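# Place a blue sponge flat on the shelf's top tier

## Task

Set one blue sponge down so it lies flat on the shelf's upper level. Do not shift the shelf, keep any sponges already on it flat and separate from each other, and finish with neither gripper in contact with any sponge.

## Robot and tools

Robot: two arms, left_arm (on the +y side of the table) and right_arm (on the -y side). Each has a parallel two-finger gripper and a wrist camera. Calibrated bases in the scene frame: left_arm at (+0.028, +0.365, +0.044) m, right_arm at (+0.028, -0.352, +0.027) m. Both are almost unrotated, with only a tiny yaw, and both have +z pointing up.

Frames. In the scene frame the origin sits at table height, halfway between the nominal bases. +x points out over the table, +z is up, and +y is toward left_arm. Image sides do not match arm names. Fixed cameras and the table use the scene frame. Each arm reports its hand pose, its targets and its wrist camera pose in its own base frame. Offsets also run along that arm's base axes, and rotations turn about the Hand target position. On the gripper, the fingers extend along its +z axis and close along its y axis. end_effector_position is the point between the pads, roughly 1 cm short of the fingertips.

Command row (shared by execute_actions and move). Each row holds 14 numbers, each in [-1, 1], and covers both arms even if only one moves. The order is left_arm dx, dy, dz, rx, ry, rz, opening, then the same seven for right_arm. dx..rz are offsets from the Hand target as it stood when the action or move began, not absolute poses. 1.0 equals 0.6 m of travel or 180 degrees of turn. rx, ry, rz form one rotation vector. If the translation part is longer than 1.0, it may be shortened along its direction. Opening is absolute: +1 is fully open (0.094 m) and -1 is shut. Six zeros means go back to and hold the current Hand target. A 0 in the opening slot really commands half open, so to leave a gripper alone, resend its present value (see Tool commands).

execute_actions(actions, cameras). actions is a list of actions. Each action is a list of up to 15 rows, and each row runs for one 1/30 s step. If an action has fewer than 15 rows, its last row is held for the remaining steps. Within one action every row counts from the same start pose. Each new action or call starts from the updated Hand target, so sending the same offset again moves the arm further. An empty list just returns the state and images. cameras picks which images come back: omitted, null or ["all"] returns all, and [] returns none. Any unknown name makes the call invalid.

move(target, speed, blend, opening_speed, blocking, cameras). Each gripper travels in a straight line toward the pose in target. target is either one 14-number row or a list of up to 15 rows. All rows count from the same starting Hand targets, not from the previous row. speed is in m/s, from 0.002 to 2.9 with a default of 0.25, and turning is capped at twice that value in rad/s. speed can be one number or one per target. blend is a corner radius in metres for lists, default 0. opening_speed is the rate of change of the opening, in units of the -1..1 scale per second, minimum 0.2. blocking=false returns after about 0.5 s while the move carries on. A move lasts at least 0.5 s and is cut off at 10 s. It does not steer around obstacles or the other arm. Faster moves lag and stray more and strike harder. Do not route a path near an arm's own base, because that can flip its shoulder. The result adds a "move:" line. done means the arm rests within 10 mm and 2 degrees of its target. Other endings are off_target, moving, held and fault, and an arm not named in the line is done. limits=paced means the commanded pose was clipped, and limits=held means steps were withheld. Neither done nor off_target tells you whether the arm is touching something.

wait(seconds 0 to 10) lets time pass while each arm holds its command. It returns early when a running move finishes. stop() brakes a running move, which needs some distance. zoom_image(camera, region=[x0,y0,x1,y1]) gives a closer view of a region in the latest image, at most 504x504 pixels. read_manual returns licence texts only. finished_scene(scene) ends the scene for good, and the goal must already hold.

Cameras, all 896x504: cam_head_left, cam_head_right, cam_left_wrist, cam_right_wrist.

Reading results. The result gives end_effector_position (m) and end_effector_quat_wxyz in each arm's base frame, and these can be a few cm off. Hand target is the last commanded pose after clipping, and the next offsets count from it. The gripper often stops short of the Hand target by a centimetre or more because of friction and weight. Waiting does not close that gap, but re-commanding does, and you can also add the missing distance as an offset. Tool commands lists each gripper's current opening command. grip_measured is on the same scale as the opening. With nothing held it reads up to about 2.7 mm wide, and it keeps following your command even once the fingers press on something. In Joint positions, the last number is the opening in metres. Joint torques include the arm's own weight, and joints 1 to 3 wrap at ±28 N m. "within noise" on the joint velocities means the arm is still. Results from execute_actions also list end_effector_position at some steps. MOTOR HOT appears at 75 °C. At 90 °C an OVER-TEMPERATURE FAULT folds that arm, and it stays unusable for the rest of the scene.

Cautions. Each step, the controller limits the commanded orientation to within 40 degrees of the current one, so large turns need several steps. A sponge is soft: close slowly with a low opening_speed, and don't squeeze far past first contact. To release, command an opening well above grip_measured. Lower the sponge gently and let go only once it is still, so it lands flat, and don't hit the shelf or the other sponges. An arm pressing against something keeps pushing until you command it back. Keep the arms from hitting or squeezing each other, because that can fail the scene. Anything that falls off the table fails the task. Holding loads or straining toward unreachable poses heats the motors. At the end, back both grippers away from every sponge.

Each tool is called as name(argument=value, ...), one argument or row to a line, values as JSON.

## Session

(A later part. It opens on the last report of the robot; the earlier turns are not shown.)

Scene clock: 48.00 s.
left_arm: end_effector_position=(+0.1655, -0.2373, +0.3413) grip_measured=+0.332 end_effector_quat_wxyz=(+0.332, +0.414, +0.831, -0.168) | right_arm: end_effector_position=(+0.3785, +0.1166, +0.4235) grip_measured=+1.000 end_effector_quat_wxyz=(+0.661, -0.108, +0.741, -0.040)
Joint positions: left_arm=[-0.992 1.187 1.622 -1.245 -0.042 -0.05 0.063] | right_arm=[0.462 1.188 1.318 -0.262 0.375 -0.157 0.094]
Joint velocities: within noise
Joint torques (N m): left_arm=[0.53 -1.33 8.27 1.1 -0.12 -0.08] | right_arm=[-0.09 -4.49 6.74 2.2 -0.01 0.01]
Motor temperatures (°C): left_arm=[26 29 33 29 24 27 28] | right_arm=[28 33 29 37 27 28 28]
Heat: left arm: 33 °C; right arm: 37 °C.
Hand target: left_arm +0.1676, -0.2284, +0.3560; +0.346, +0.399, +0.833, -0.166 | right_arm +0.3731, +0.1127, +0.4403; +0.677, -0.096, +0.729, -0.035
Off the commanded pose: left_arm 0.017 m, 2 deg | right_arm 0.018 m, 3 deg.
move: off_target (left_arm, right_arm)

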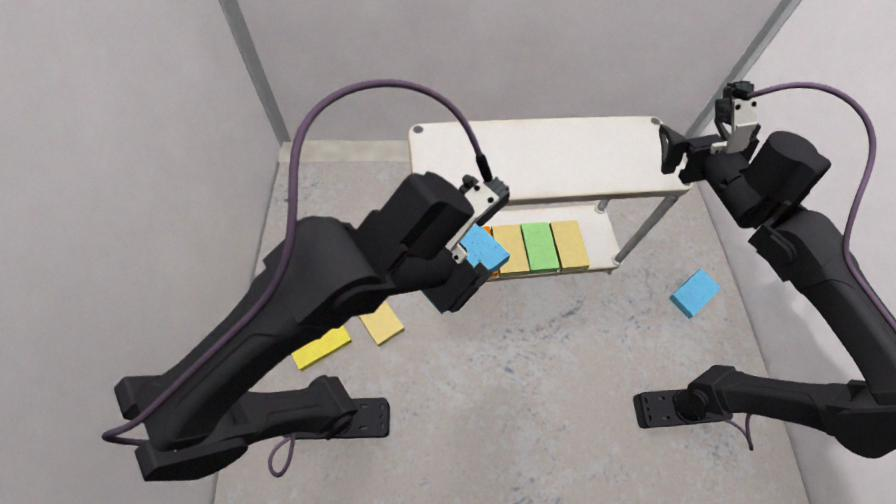

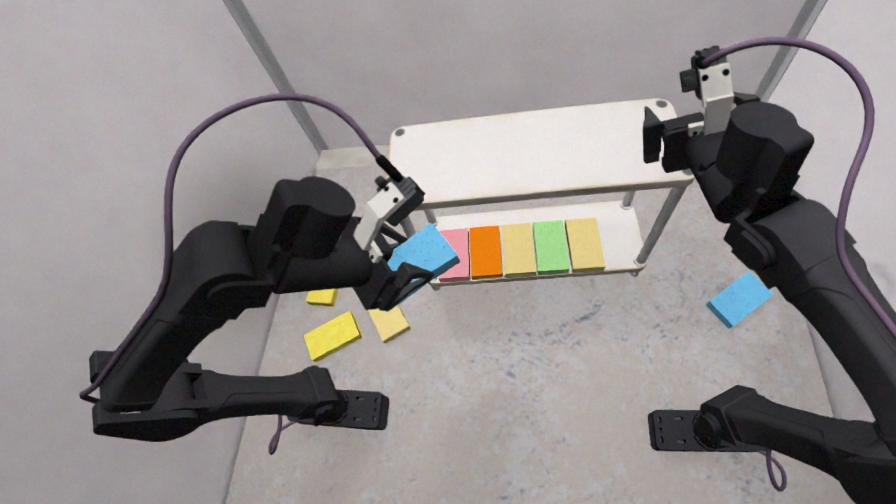

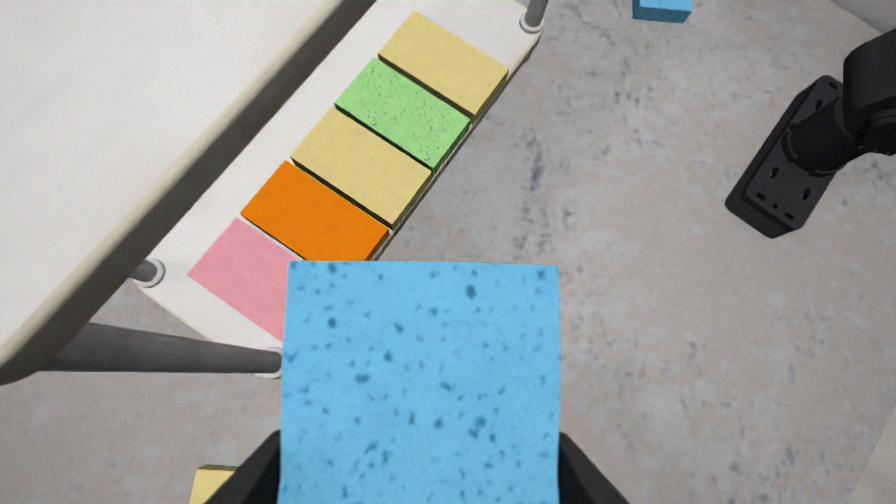

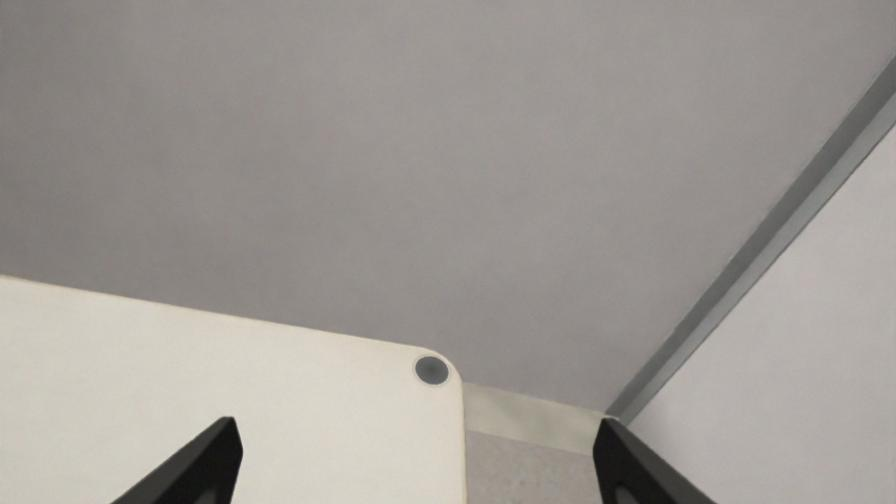

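move(
  target=[
    [0, 0, 0.05, 0, 0, 0.02, 0.2, 0,0,0,0,0,0,1.0],
    [0.3492, -0.0503, 0.0267, 0, 0, 0.0944, 0.2, 0,0,0,0,0,0,1.0],
  ],
  speed=0.12,
  blend=[0.02, 0],
)

Scene clock: 55.40 s.
left_arm: end_effector_position=(+0.3760, -0.2574, +0.3524) grip_measured=+0.332 end_effector_quat_wxyz=(+0.342, +0.271, +0.894, -0.104) | right_arm: end_effector_position=(+0.3785, +0.1166, +0.4235) grip_measured=+1.000 end_effector_quat_wxyz=(+0.661, -0.108, +0.741, -0.040)
Joint positions: left_arm=[-0.607 1.885 2.372 -1.328 -0.01 -0.013 0.063] | right_arm=[0.462 1.188 1.318 -0.262 0.375 -0.157 0.094]
Joint velocities: within noise
Joint torques (N m): left_arm=[0.42 -6.46 8.29 1.36 0.08 0.02] | right_arm=[-0.09 -4.51 6.75 2.2 -0.01 0.01]
Motor temperatures (°C): left_arm=[26 29 33 29 24 27 29] | right_arm=[28 33 29 38 27 28 28]
Heat: left arm: 33 °C; right arm: 38 °C.
Hand target: left_arm +0.3771, -0.2586, +0.3720; +0.366, +0.272, +0.883, -0.113 | right_arm +0.3731, +0.1127, +0.4403; +0.677, -0.096, +0.729, -0.035
Off the commanded pose: left_arm 0.020 m, 3 deg | right_arm 0.018 m, 3 deg.
move: off_target (left_arm, right_arm); blend cut to 0.0158 m at target 1

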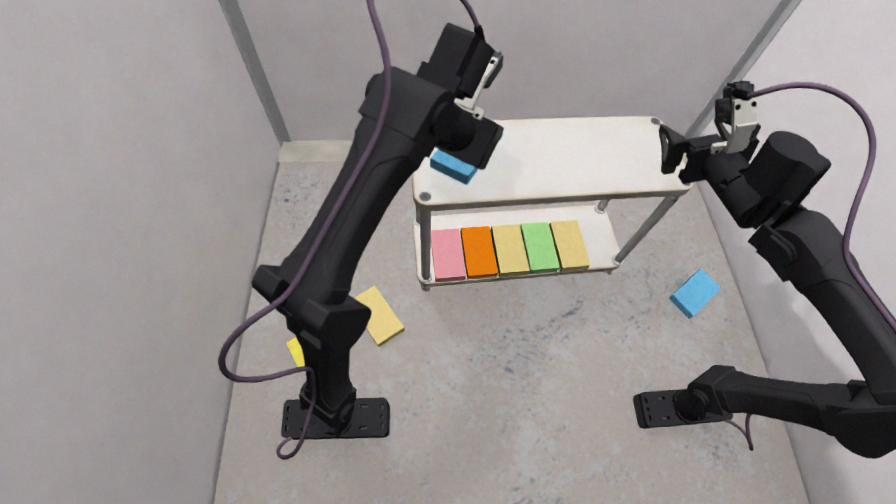

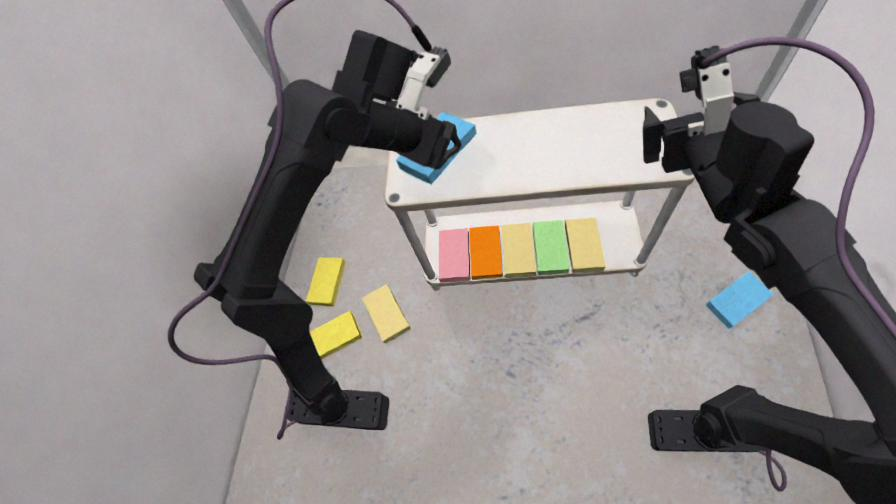

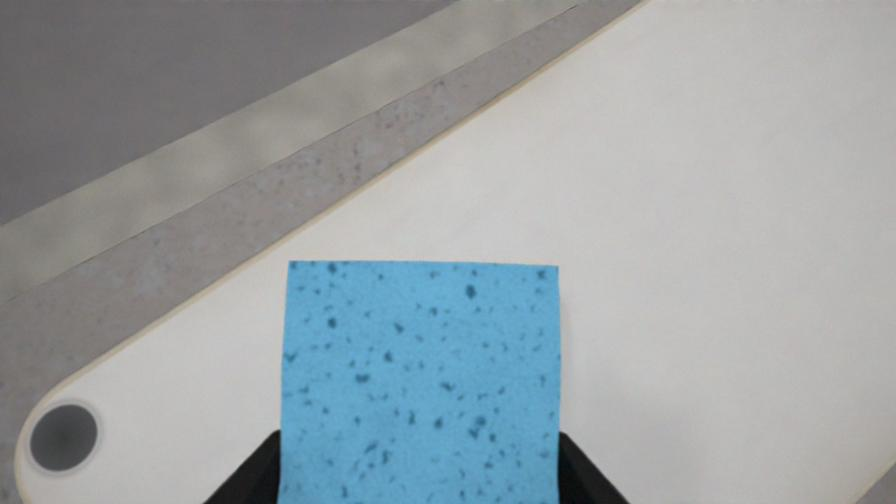

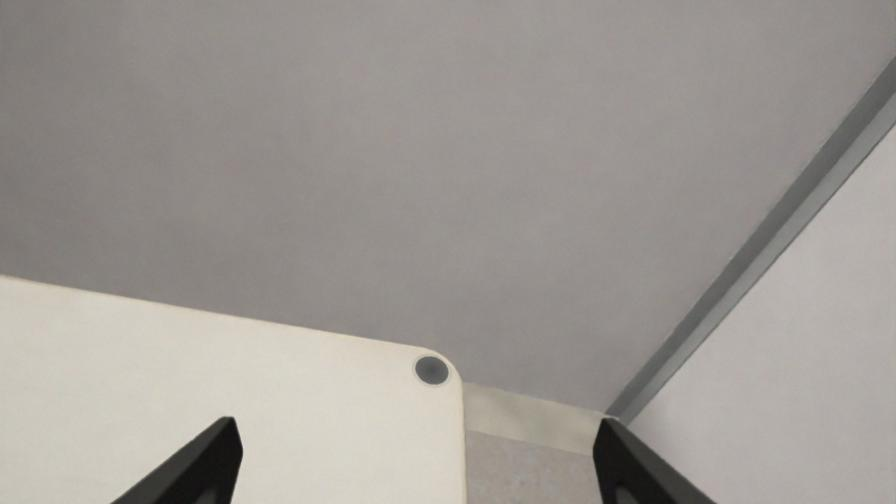

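move(
  target=[0, 0, -0.025, 0, 0, 0, 0.2, 0,0,0,0,0,0,1.0],
  speed=0.06,
  cameras=["cam_left_wrist", "cam_head_right"],
)

Scene clock: 57.63 s.
left_arm: end_effector_position=(+0.3777, -0.2589, +0.3346) grip_measured=+0.332 end_effector_quat_wxyz=(+0.330, +0.273, +0.898, -0.101) | right_arm: end_effector_position=(+0.3785, +0.1166, +0.4235) grip_measured=+1.000 end_effector_quat_wxyz=(+0.661, -0.108, +0.741, -0.040)
Joint positions: left_arm=[-0.607 1.863 2.273 -1.276 -0.009 -0.013 0.063] | right_arm=[0.462 1.188 1.318 -0.262 0.375 -0.157 0.094]
Joint velocities: within noise
Joint torques (N m): left_arm=[0.46 -9.66 3.58 1.75 0.08 0.04] | right_arm=[-0.1 -4.51 6.75 2.2 -0.01 0.01]
Motor temperatures (°C): left_arm=[26 29 33 29 24 27 29] | right_arm=[28 33 29 38 27 28 28]
Heat: left arm: 33 °C; right arm: 38 °C.
Hand target: left_arm +0.3771, -0.2586, +0.3570; +0.366, +0.272, +0.883, -0.113 | right_arm +0.3731, +0.1127, +0.4403; +0.677, -0.096, +0.729, -0.035
Off the commanded pose: left_arm 0.022 m, 5 deg | right_arm 0.018 m, 3 deg.
move: off_target (left_arm, right_arm)
Images, in order (width x height): cam_head_right 896x504, cam_left_wrist 896x504.

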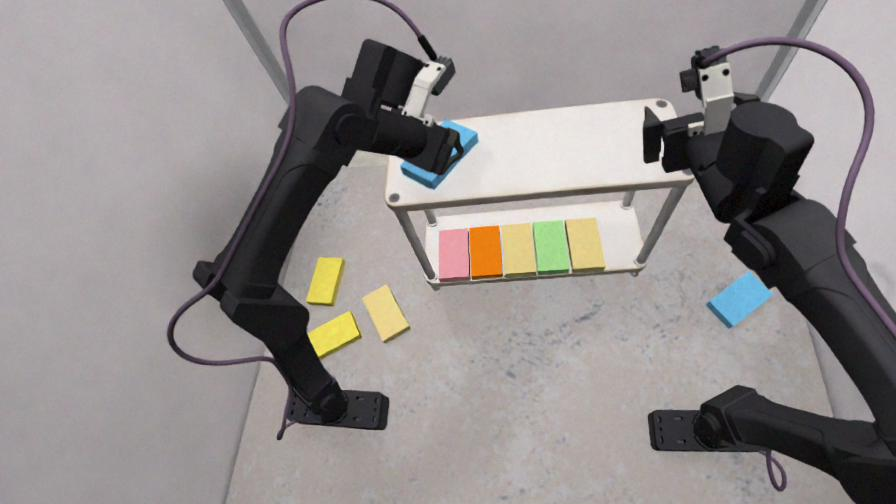

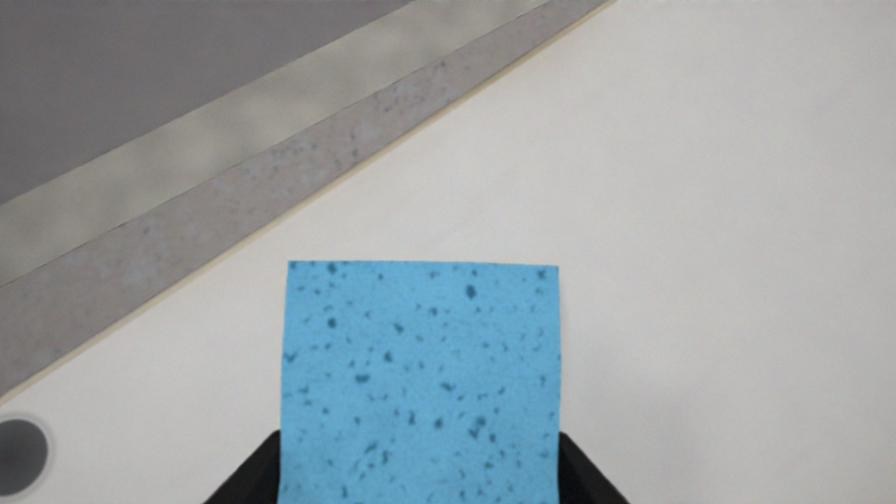

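execute_actions(
  actions=[],
)

Scene clock: 59.10 s.
left_arm: end_effector_position=(+0.3777, -0.2589, +0.3346) grip_measured=+0.332 end_effector_quat_wxyz=(+0.330, +0.273, +0.898, -0.101) | right_arm: end_effector_position=(+0.3785, +0.1166, +0.4235) grip_measured=+1.000 end_effector_quat_wxyz=(+0.661, -0.108, +0.741, -0.040)
Joint positions: left_arm=[-0.607 1.863 2.273 -1.276 -0.009 -0.013 0.063] | right_arm=[0.462 1.188 1.318 -0.262 0.375 -0.157 0.094]
Joint velocities: within noise
Joint torques (N m): left_arm=[0.49 -9.66 3.56 1.75 0.08 0.01] | right_arm=[-0.1 -4.49 6.74 2.2 -0.01 0.01]
Motor temperatures (°C): left_arm=[26 30 33 29 24 27 29] | right_arm=[28 33 29 38 27 28 28]
Heat: left arm: 33 °C; right arm: 38 °C.
Hand target: left_arm +0.3771, -0.2586, +0.3570; +0.366, +0.272, +0.883, -0.113 | right_arm +0.3731, +0.1127, +0.4403; +0.677, -0.096, +0.729, -0.035
Tool commands: left_gripper/opening=+0.2 right_gripper/opening=+1.0
Off the commanded pose: left_arm 0.022 m, 5 deg | right_arm 0.018 m, 3 deg.

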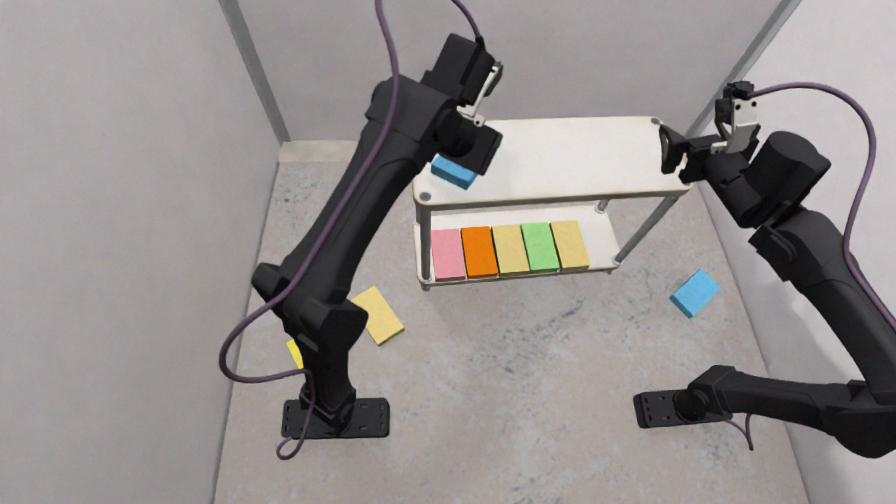

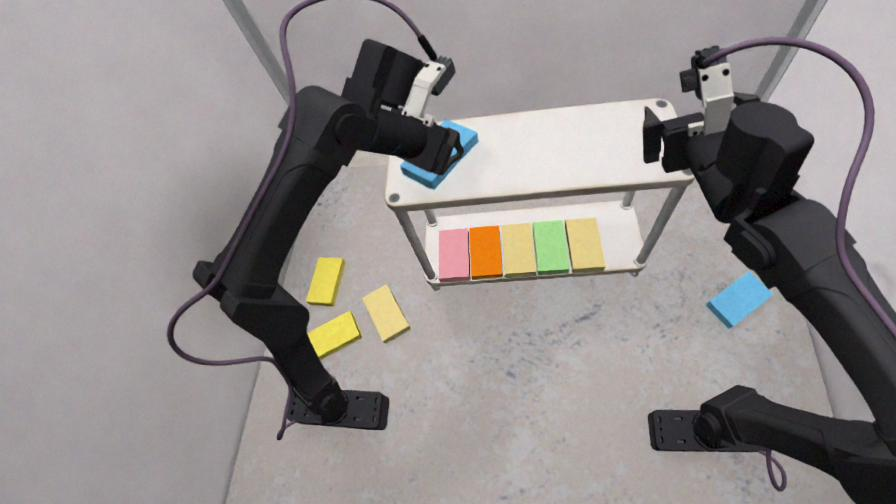

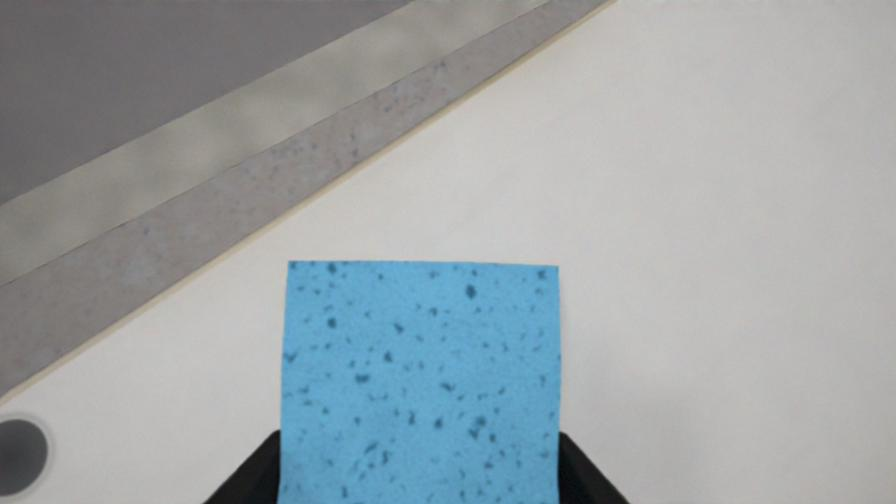

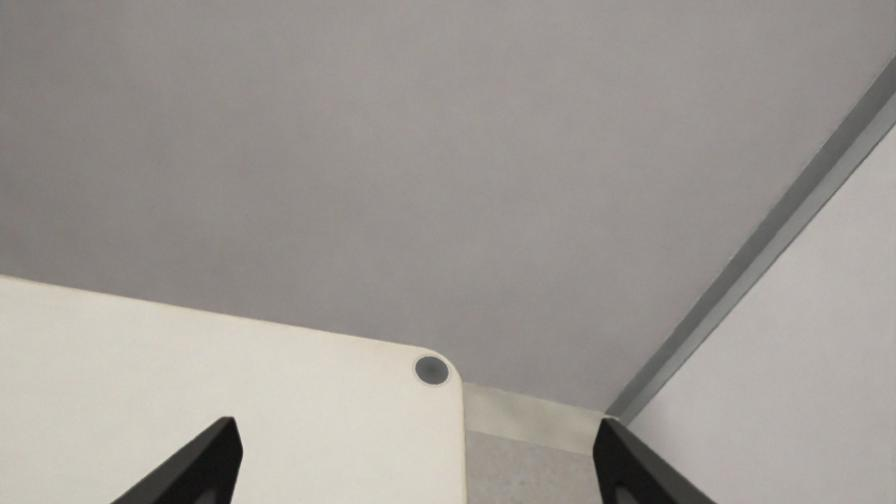

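move(
  target=[0, 0, -0.0133, -0.0071, -0.0106, 0, 0.2, 0, 0, 0, 0, 0, 0, 1.0],
  speed=0.05,
  cameras=["cam_head_right", "cam_left_wrist"],
)

Scene clock: 60.43 s.
left_arm: end_effector_position=(+0.3772, -0.2586, +0.3339) grip_measured=+0.332 end_effector_quat_wxyz=(+0.357, +0.270, +0.887, -0.110) | right_arm: end_effector_position=(+0.3785, +0.1166, +0.4235) grip_measured=+1.000 end_effector_quat_wxyz=(+0.661, -0.108, +0.741, -0.040)
Joint positions: left_arm=[-0.607 1.771 2.099 -1.133 -0.009 -0.011 0.063] | right_arm=[0.462 1.188 1.318 -0.262 0.375 -0.157 0.094]
Joint velocities: within noise
Joint torques (N m): left_arm=[0.42 -8.38 3.51 1.77 0.08 0.01] | right_arm=[-0.09 -4.51 6.75 2.2 -0.01 0.02]
Motor temperatures (°C): left_arm=[26 30 33 29 24 27 29] | right_arm=[28 33 29 38 27 28 28]
Heat: left arm: 33 °C; right arm: 38 °C.
Hand target: left_arm +0.3771, -0.2586, +0.3490; +0.384, +0.270, +0.875, -0.118 | right_arm +0.3731, +0.1127, +0.4403; +0.677, -0.096, +0.729, -0.035
Off the commanded pose: left_arm 0.015 m, 4 deg | right_arm 0.018 m, 3 deg.
move: off_target (left_arm, right_arm)
Images, in order (width x height): cam_head_right 896x504, cam_left_wrist 896x504.

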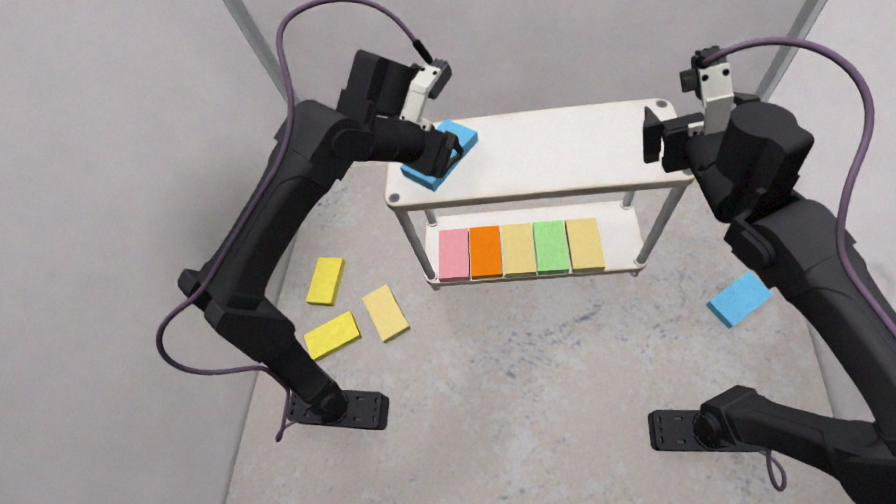

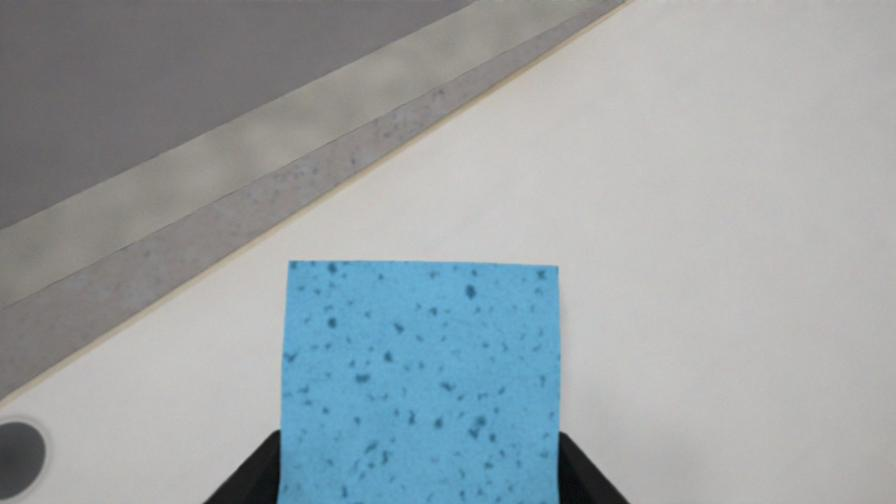

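zoom_image(
  camera="cam_head_right",
  region=[380, 90, 520, 220],
)

move(
  target=[0, 0, -0.0133, 0, 0, 0, 0.2, 0, 0, 0, 0, 0, 0, 1.0],
  speed=0.05,
  cameras=["cam_head_right", "cam_left_wrist"],
)

Scaled by 3.600 from the camera's 896x504 image, which has a finer 1280x720 frame.

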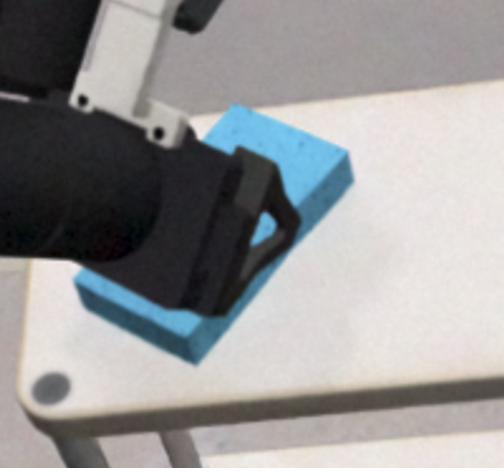

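Scene clock: 61.80 s.
left_arm: end_effector_position=(+0.3772, -0.2586, +0.3341) grip_measured=+0.332 end_effector_quat_wxyz=(+0.369, +0.269, +0.883, -0.113) | right_arm: end_effector_position=(+0.3785, +0.1166, +0.4235) grip_measured=+1.000 end_effector_quat_wxyz=(+0.661, -0.108, +0.741, -0.040)
Joint positions: left_arm=[-0.607 1.739 2.039 -1.079 -0.009 -0.011 0.063] | right_arm=[0.462 1.188 1.318 -0.262 0.375 -0.157 0.094]
Joint velocities: within noise
Joint torques (N m): left_arm=[0.46 -7.39 3.28 1.7 0.08 0.02] | right_arm=[-0.1 -4.49 6.74 2.2 -0.01 0.01]
Motor temperatures (°C): left_arm=[26 30 33 30 24 27 29] | right_arm=[28 33 29 38 27 28 28]
Heat: left arm: 33 °C; right arm: 38 °C.
Hand target: left_arm +0.3771, -0.2586, +0.3410; +0.384, +0.270, +0.875, -0.118 | right_arm +0.3731, +0.1127, +0.4403; +0.677, -0.096, +0.729, -0.035
Off the commanded pose: left_arm 0.007 m, 2 deg | right_arm 0.018 m, 3 deg.
move: off_target (right_arm)
Images, in order (width x height): cam_head_right 896x504, cam_left_wrist 896x504.

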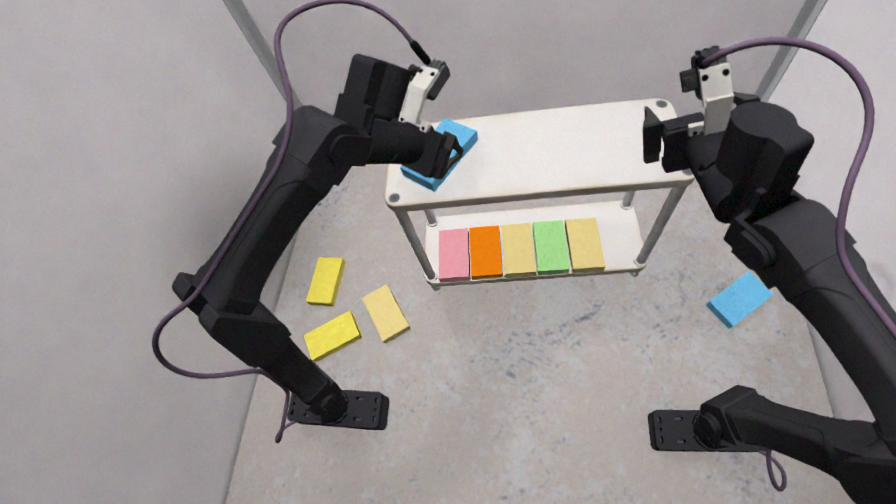

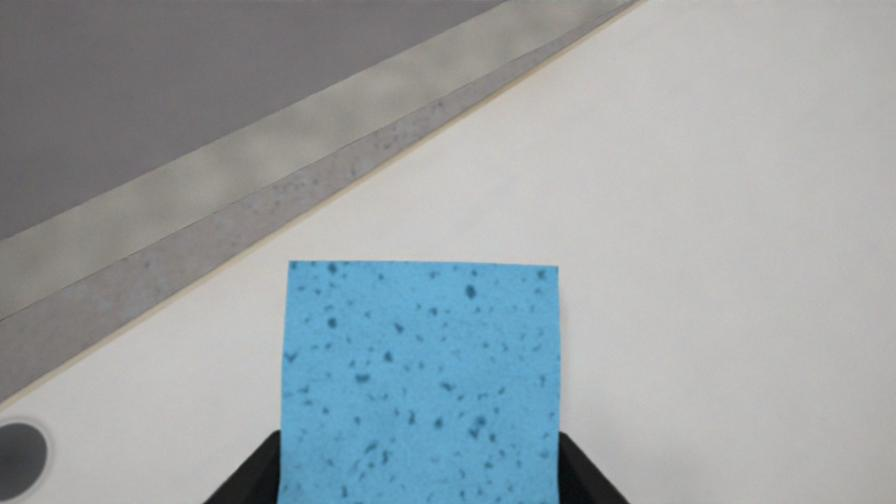

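zoom_image(
  camera="cam_head_right",
  region=[380, 90, 520, 220],
)

zoom_image(
  camera="cam_left_wrist",
  region=[230, 220, 630, 504],
)

Scaled by 3.600 from the camera's 896x504 image, which has a finer 1280x720 frame.

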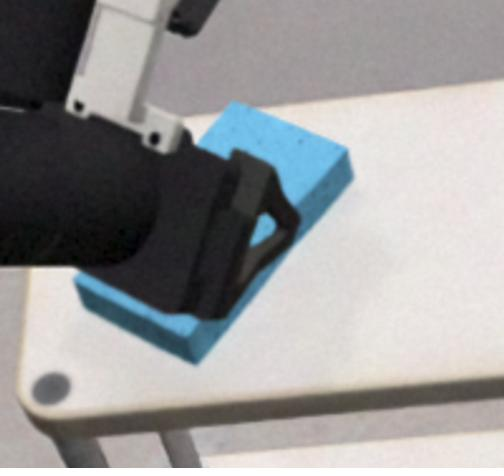

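Scaled by 1.260 from the camera's 896x504 image, which has a finer 1280x720 frame.

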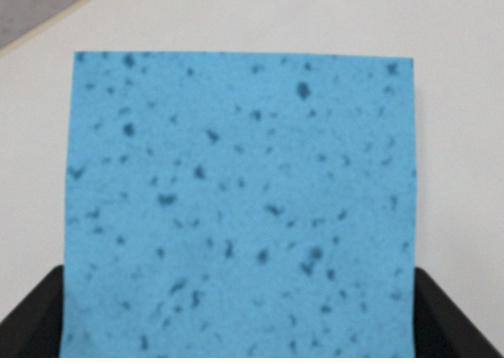

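move(
  target=[0, 0, -0.0033, 0.0085, 0.0125, 0, 0.2, 0, 0, 0, 0, 0, 0, 1.0],
  speed=0.05,
  cameras=["cam_head_right", "cam_left_wrist"],
)

zoom_image(
  camera="cam_head_right",
  region=[380, 90, 520, 220],
)

Scene clock: 63.93 s.
left_arm: end_effector_position=(+0.3790, -0.2598, +0.3352) grip_measured=+0.332 end_effector_quat_wxyz=(+0.369, +0.269, +0.883, -0.113) | right_arm: end_effector_position=(+0.3785, +0.1166, +0.4235) grip_measured=+1.000 end_effector_quat_wxyz=(+0.661, -0.108, +0.741, -0.040)
Joint positions: left_arm=[-0.607 1.751 2.059 -1.087 -0.009 -0.011 0.063] | right_arm=[0.462 1.188 1.318 -0.262 0.375 -0.157 0.094]
Joint velocities: within noise
Joint torques (N m): left_arm=[0.46 -5.01 8.24 1.01 0.07 0.01] | right_arm=[-0.09 -4.51 6.75 2.2 -0.01 0.01]
Motor temperatures (°C): left_arm=[26 30 33 30 24 27 29] | right_arm=[28 33 29 38 27 28 28]
Heat: left arm: 33 °C; right arm: 38 °C.
Hand target: left_arm +0.3771, -0.2586, +0.3390; +0.363, +0.273, +0.884, -0.112 | right_arm +0.3731, +0.1127, +0.4403; +0.677, -0.096, +0.729, -0.035
Off the commanded pose: left_arm 0.004 m, 1 deg | right_arm 0.018 m, 3 deg.
move: off_target (right_arm)
Images, in order (width x height): cam_head_right 896x504, cam_left_wrist 896x504.

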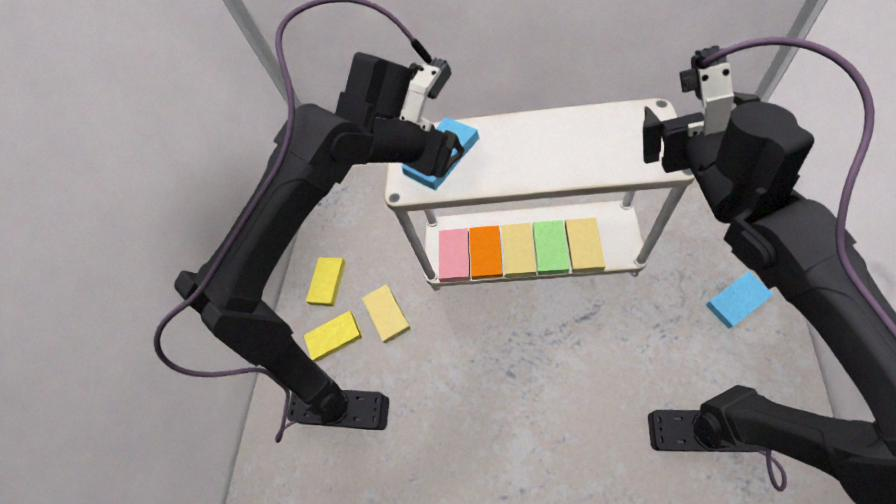

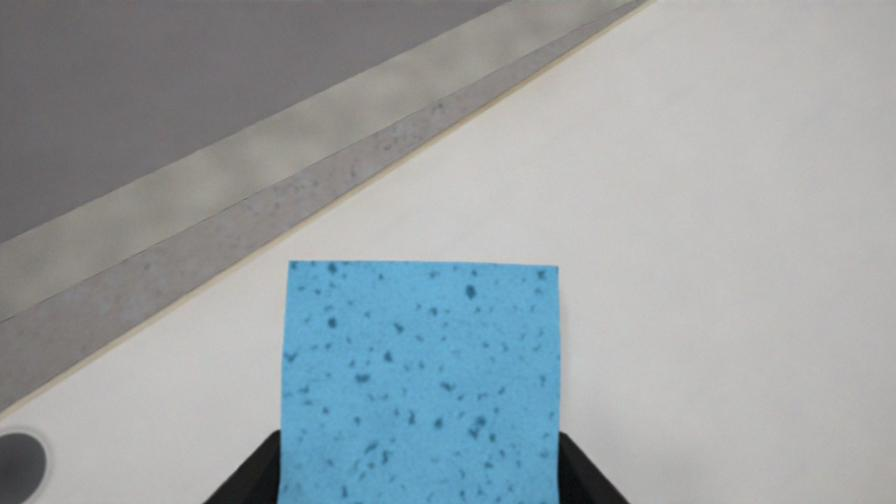

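Scaled by 3.600 from the camera's 896x504 image, which has a finer 1280x720 frame.

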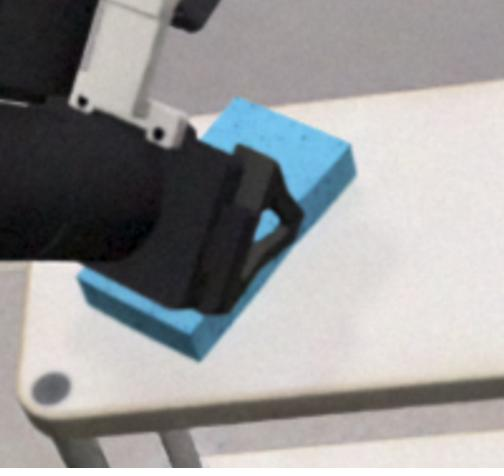

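move(
  target=[0, 0, -0.0133, 0, 0, 0, 0.2, 0, 0, 0, 0, 0, 0, 1.0],
  speed=0.05,
  cameras=["cam_head_right", "cam_left_wrist"],
)

zoom_image(
  camera="cam_head_right",
  region=[380, 90, 520, 220],
)

Scene clock: 65.47 s.
left_arm: end_effector_position=(+0.3790, -0.2598, +0.3352) grip_measured=+0.332 end_effector_quat_wxyz=(+0.369, +0.269, +0.883, -0.113) | right_arm: end_effector_position=(+0.3785, +0.1166, +0.4235) grip_measured=+1.000 end_effector_quat_wxyz=(+0.661, -0.108, +0.741, -0.040)
Joint positions: left_arm=[-0.607 1.751 2.059 -1.087 -0.009 -0.011 0.063] | right_arm=[0.462 1.188 1.318 -0.262 0.375 -0.157 0.094]
Joint velocities: within noise
Joint torques (N m): left_arm=[0.47 -6.24 3.97 1.34 0.08 0.02] | right_arm=[-0.1 -4.49 6.75 2.2 -0.01 0.01]
Motor temperatures (°C): left_arm=[26 30 33 29 24 27 29] | right_arm=[28 33 29 38 27 28 28]
Heat: left arm: 33 °C; right arm: 38 °C.
Hand target: left_arm +0.3771, -0.2586, +0.3311; +0.363, +0.273, +0.884, -0.112 | right_arm +0.3731, +0.1127, +0.4403; +0.677, -0.096, +0.729, -0.035
Off the commanded pose: left_arm 0.005 m, 1 deg | right_arm 0.018 m, 3 deg.
move: off_target (right_arm)
Images, in order (width x height): cam_head_right 896x504, cam_left_wrist 896x504.

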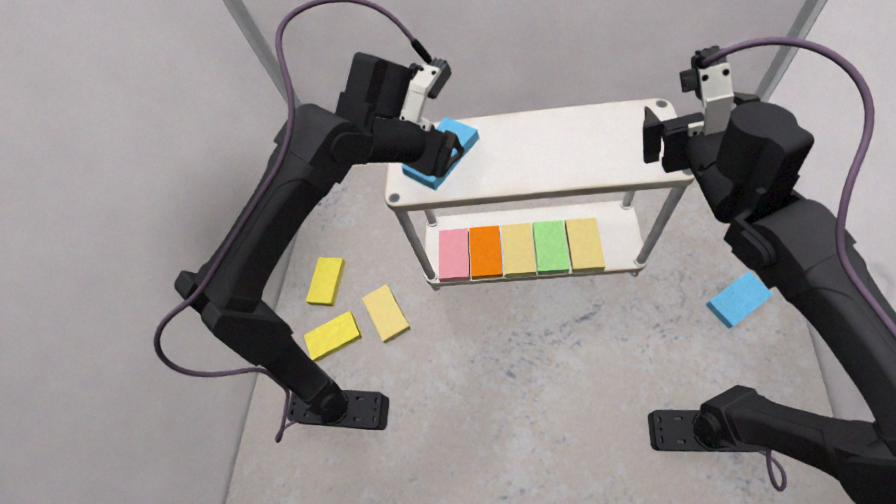

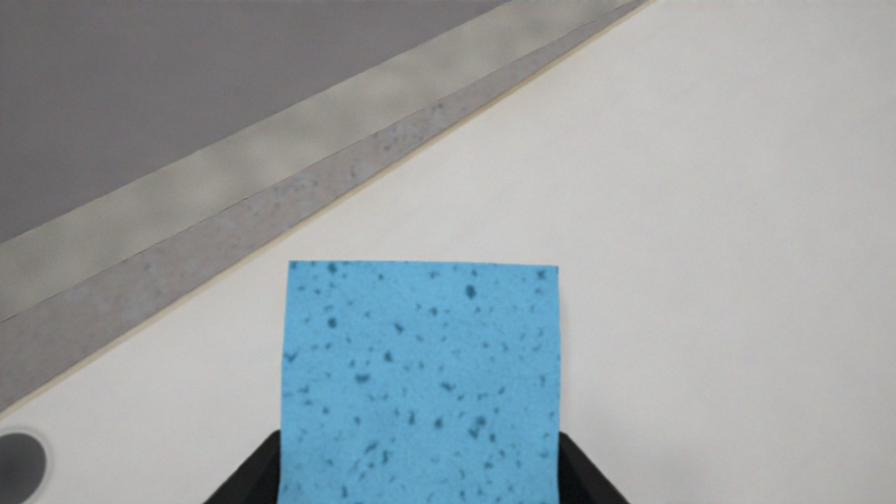

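Scaled by 3.600 from the camera's 896x504 image, which has a finer 1280x720 frame.

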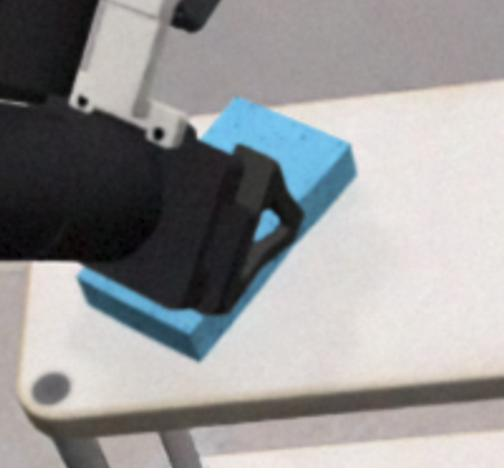

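move(
  target=[0, 0, -0.0133, 0, 0, 0, 0.2, 0, 0, 0, 0, 0, 0, 1.0],
  speed=0.05,
  cameras=["cam_head_right", "cam_left_wrist"],
)

zoom_image(
  camera="cam_head_right",
  region=[380, 90, 520, 220],
)

Scene clock: 66.80 s.
left_arm: end_effector_position=(+0.3791, -0.2599, +0.3335) grip_measured=+0.332 end_effector_quat_wxyz=(+0.374, +0.268, +0.880, -0.115) | right_arm: end_effector_position=(+0.3785, +0.1166, +0.4235) grip_measured=+1.000 end_effector_quat_wxyz=(+0.661, -0.108, +0.741, -0.040)
Joint positions: left_arm=[-0.607 1.733 2.019 -1.053 -0.009 -0.011 0.063] | right_arm=[0.462 1.188 1.318 -0.262 0.375 -0.157 0.094]
Joint velocities: within noise
Joint torques (N m): left_arm=[0.47 -6.24 2.73 1.4 0.07 0.02] | right_arm=[-0.1 -4.51 6.74 2.2 -0.01 0.02]
Motor temperatures (°C): left_arm=[26 30 33 29 24 27 29] | right_arm=[28 33 29 38 27 28 28]
Heat: left arm: 33 °C; right arm: 38 °C.
Hand target: left_arm +0.3771, -0.2586, +0.3231; +0.363, +0.273, +0.884, -0.112 | right_arm +0.3731, +0.1127, +0.4403; +0.677, -0.096, +0.729, -0.035
Off the commanded pose: left_arm 0.011 m, 1 deg | right_arm 0.018 m, 3 deg.
move: off_target (left_arm, right_arm)
Images, in order (width x height): cam_head_right 896x504, cam_left_wrist 896x504.

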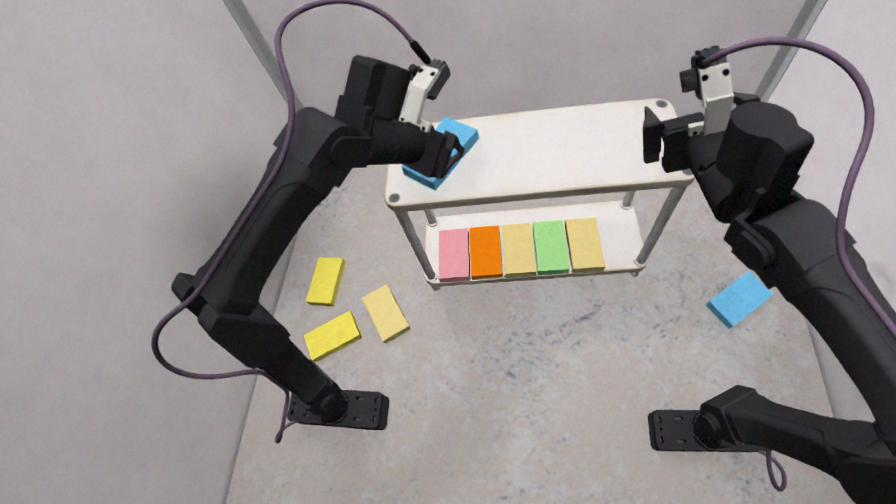

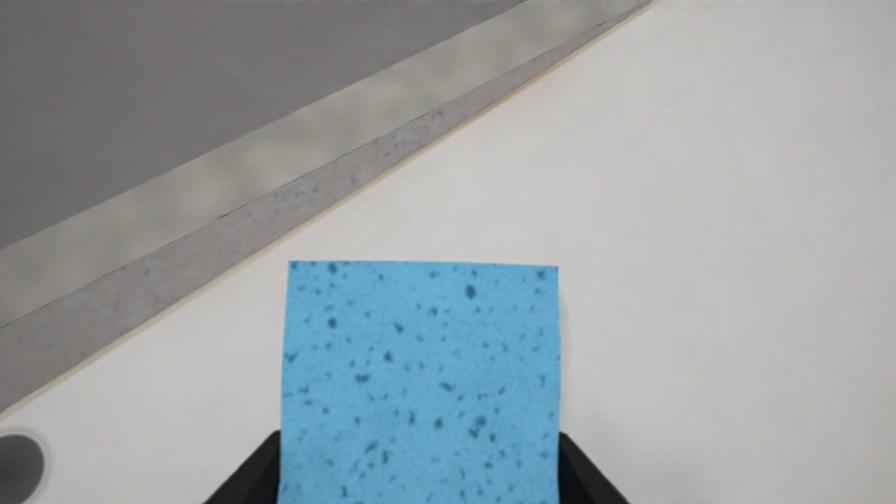

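Scaled by 3.600 from the camera's 896x504 image, which has a finer 1280x720 frame.

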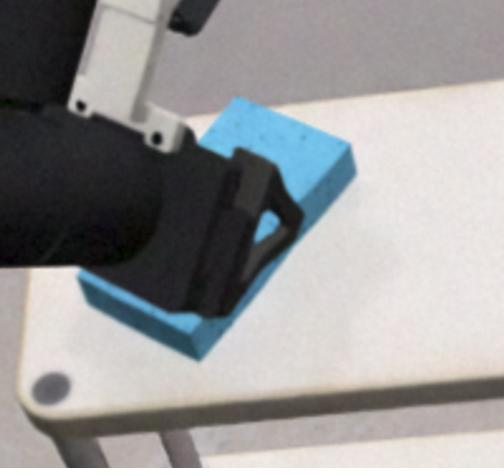

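move(
  target=[0, 0, 0, 0.0124, 0.0184, 0, 0.2, 0, 0, 0, 0, 0, 0, 1.0],
  speed=0.05,
  cameras=["cam_head_right", "cam_left_wrist"],
)

zoom_image(
  camera="cam_head_right",
  region=[380, 90, 520, 220],
)

Scene clock: 68.53 s.
left_arm: end_effector_position=(+0.3808, -0.2611, +0.3333) grip_measured=+0.332 end_effector_quat_wxyz=(+0.359, +0.271, +0.887, -0.110) | right_arm: end_effector_position=(+0.3785, +0.1166, +0.4235) grip_measured=+1.000 end_effector_quat_wxyz=(+0.661, -0.108, +0.741, -0.040)
Joint positions: left_arm=[-0.607 1.785 2.112 -1.128 -0.009 -0.01 0.063] | right_arm=[0.462 1.188 1.318 -0.262 0.375 -0.157 0.094]
Joint velocities: within noise
Joint torques (N m): left_arm=[0.49 -4.51 7.05 0.8 0.08 -0.01] | right_arm=[-0.09 -4.49 6.74 2.19 -0.01 0.01]
Motor temperatures (°C): left_arm=[26 30 33 29 24 27 29] | right_arm=[28 33 29 39 27 28 28]
Heat: left arm: 33 °C; right arm: 39 °C.
Hand target: left_arm +0.3771, -0.2586, +0.3231; +0.332, +0.276, +0.896, -0.103 | right_arm +0.3731, +0.1127, +0.4403; +0.677, -0.096, +0.729, -0.035
Off the commanded pose: left_arm 0.011 m, 3 deg | right_arm 0.018 m, 3 deg.
move: off_target (left_arm, right_arm)
Images, in order (width x height): cam_head_right 896x504, cam_left_wrist 896x504.

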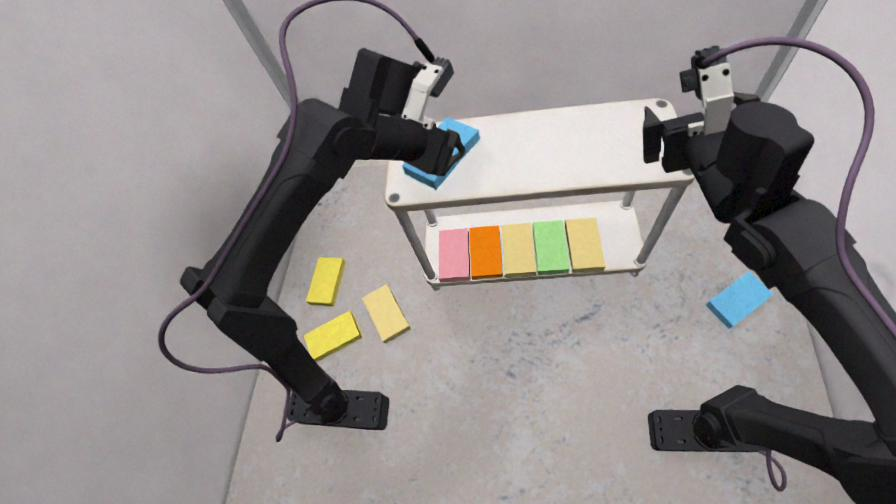

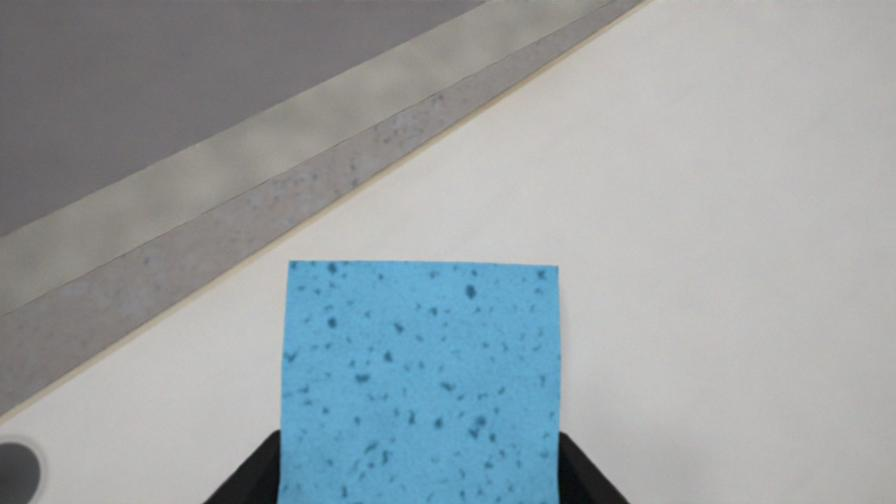

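Scaled by 3.600 from the camera's 896x504 image, which has a finer 1280x720 frame.

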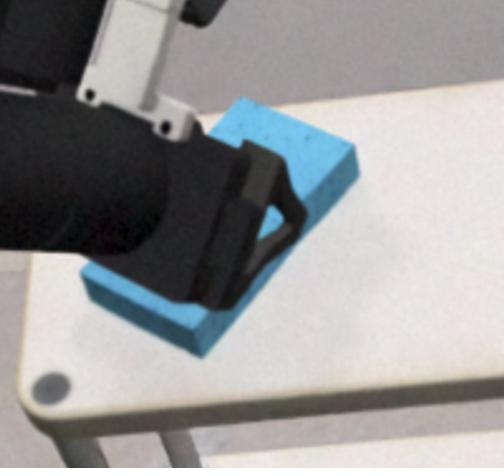

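move(
  target=[0, 0, 0.0333, 0, 0, 0, 0.2, 0, 0, 0, 0, 0, 0, 1.0],
  speed=0.06,
  cameras=["cam_left_wrist"],
)

Scene clock: 70.17 s.
left_arm: end_effector_position=(+0.3811, -0.2613, +0.3340) grip_measured=+0.332 end_effector_quat_wxyz=(+0.332, +0.274, +0.897, -0.101) | right_arm: end_effector_position=(+0.3785, +0.1166, +0.4235) grip_measured=+1.000 end_effector_quat_wxyz=(+0.661, -0.108, +0.741, -0.040)
Joint positions: left_arm=[-0.607 1.876 2.283 -1.269 -0.009 -0.01 0.063] | right_arm=[0.462 1.188 1.318 -0.262 0.375 -0.157 0.094]
Joint velocities: within noise
Joint torques (N m): left_arm=[0.46 -6.22 8.36 0.91 0.1 0.04] | right_arm=[-0.09 -4.51 6.75 2.2 -0.01 0.01]
Motor temperatures (°C): left_arm=[26 30 33 29 24 27 29] | right_arm=[28 33 29 39 27 28 28]
Heat: left arm: 33 °C; right arm: 39 °C.
Hand target: left_arm +0.3771, -0.2586, +0.3431; +0.332, +0.276, +0.896, -0.103 | right_arm +0.3731, +0.1127, +0.4403; +0.677, -0.096, +0.729, -0.035
Off the commanded pose: left_arm 0.010 m, 0 deg | right_arm 0.018 m, 3 deg.
move: off_target (right_arm)
Images, in order (width x height): cam_left_wrist 896x504.

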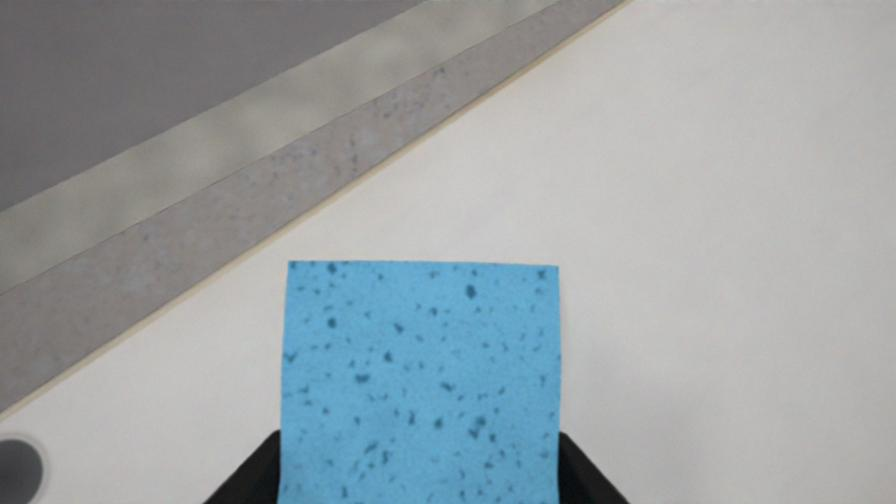

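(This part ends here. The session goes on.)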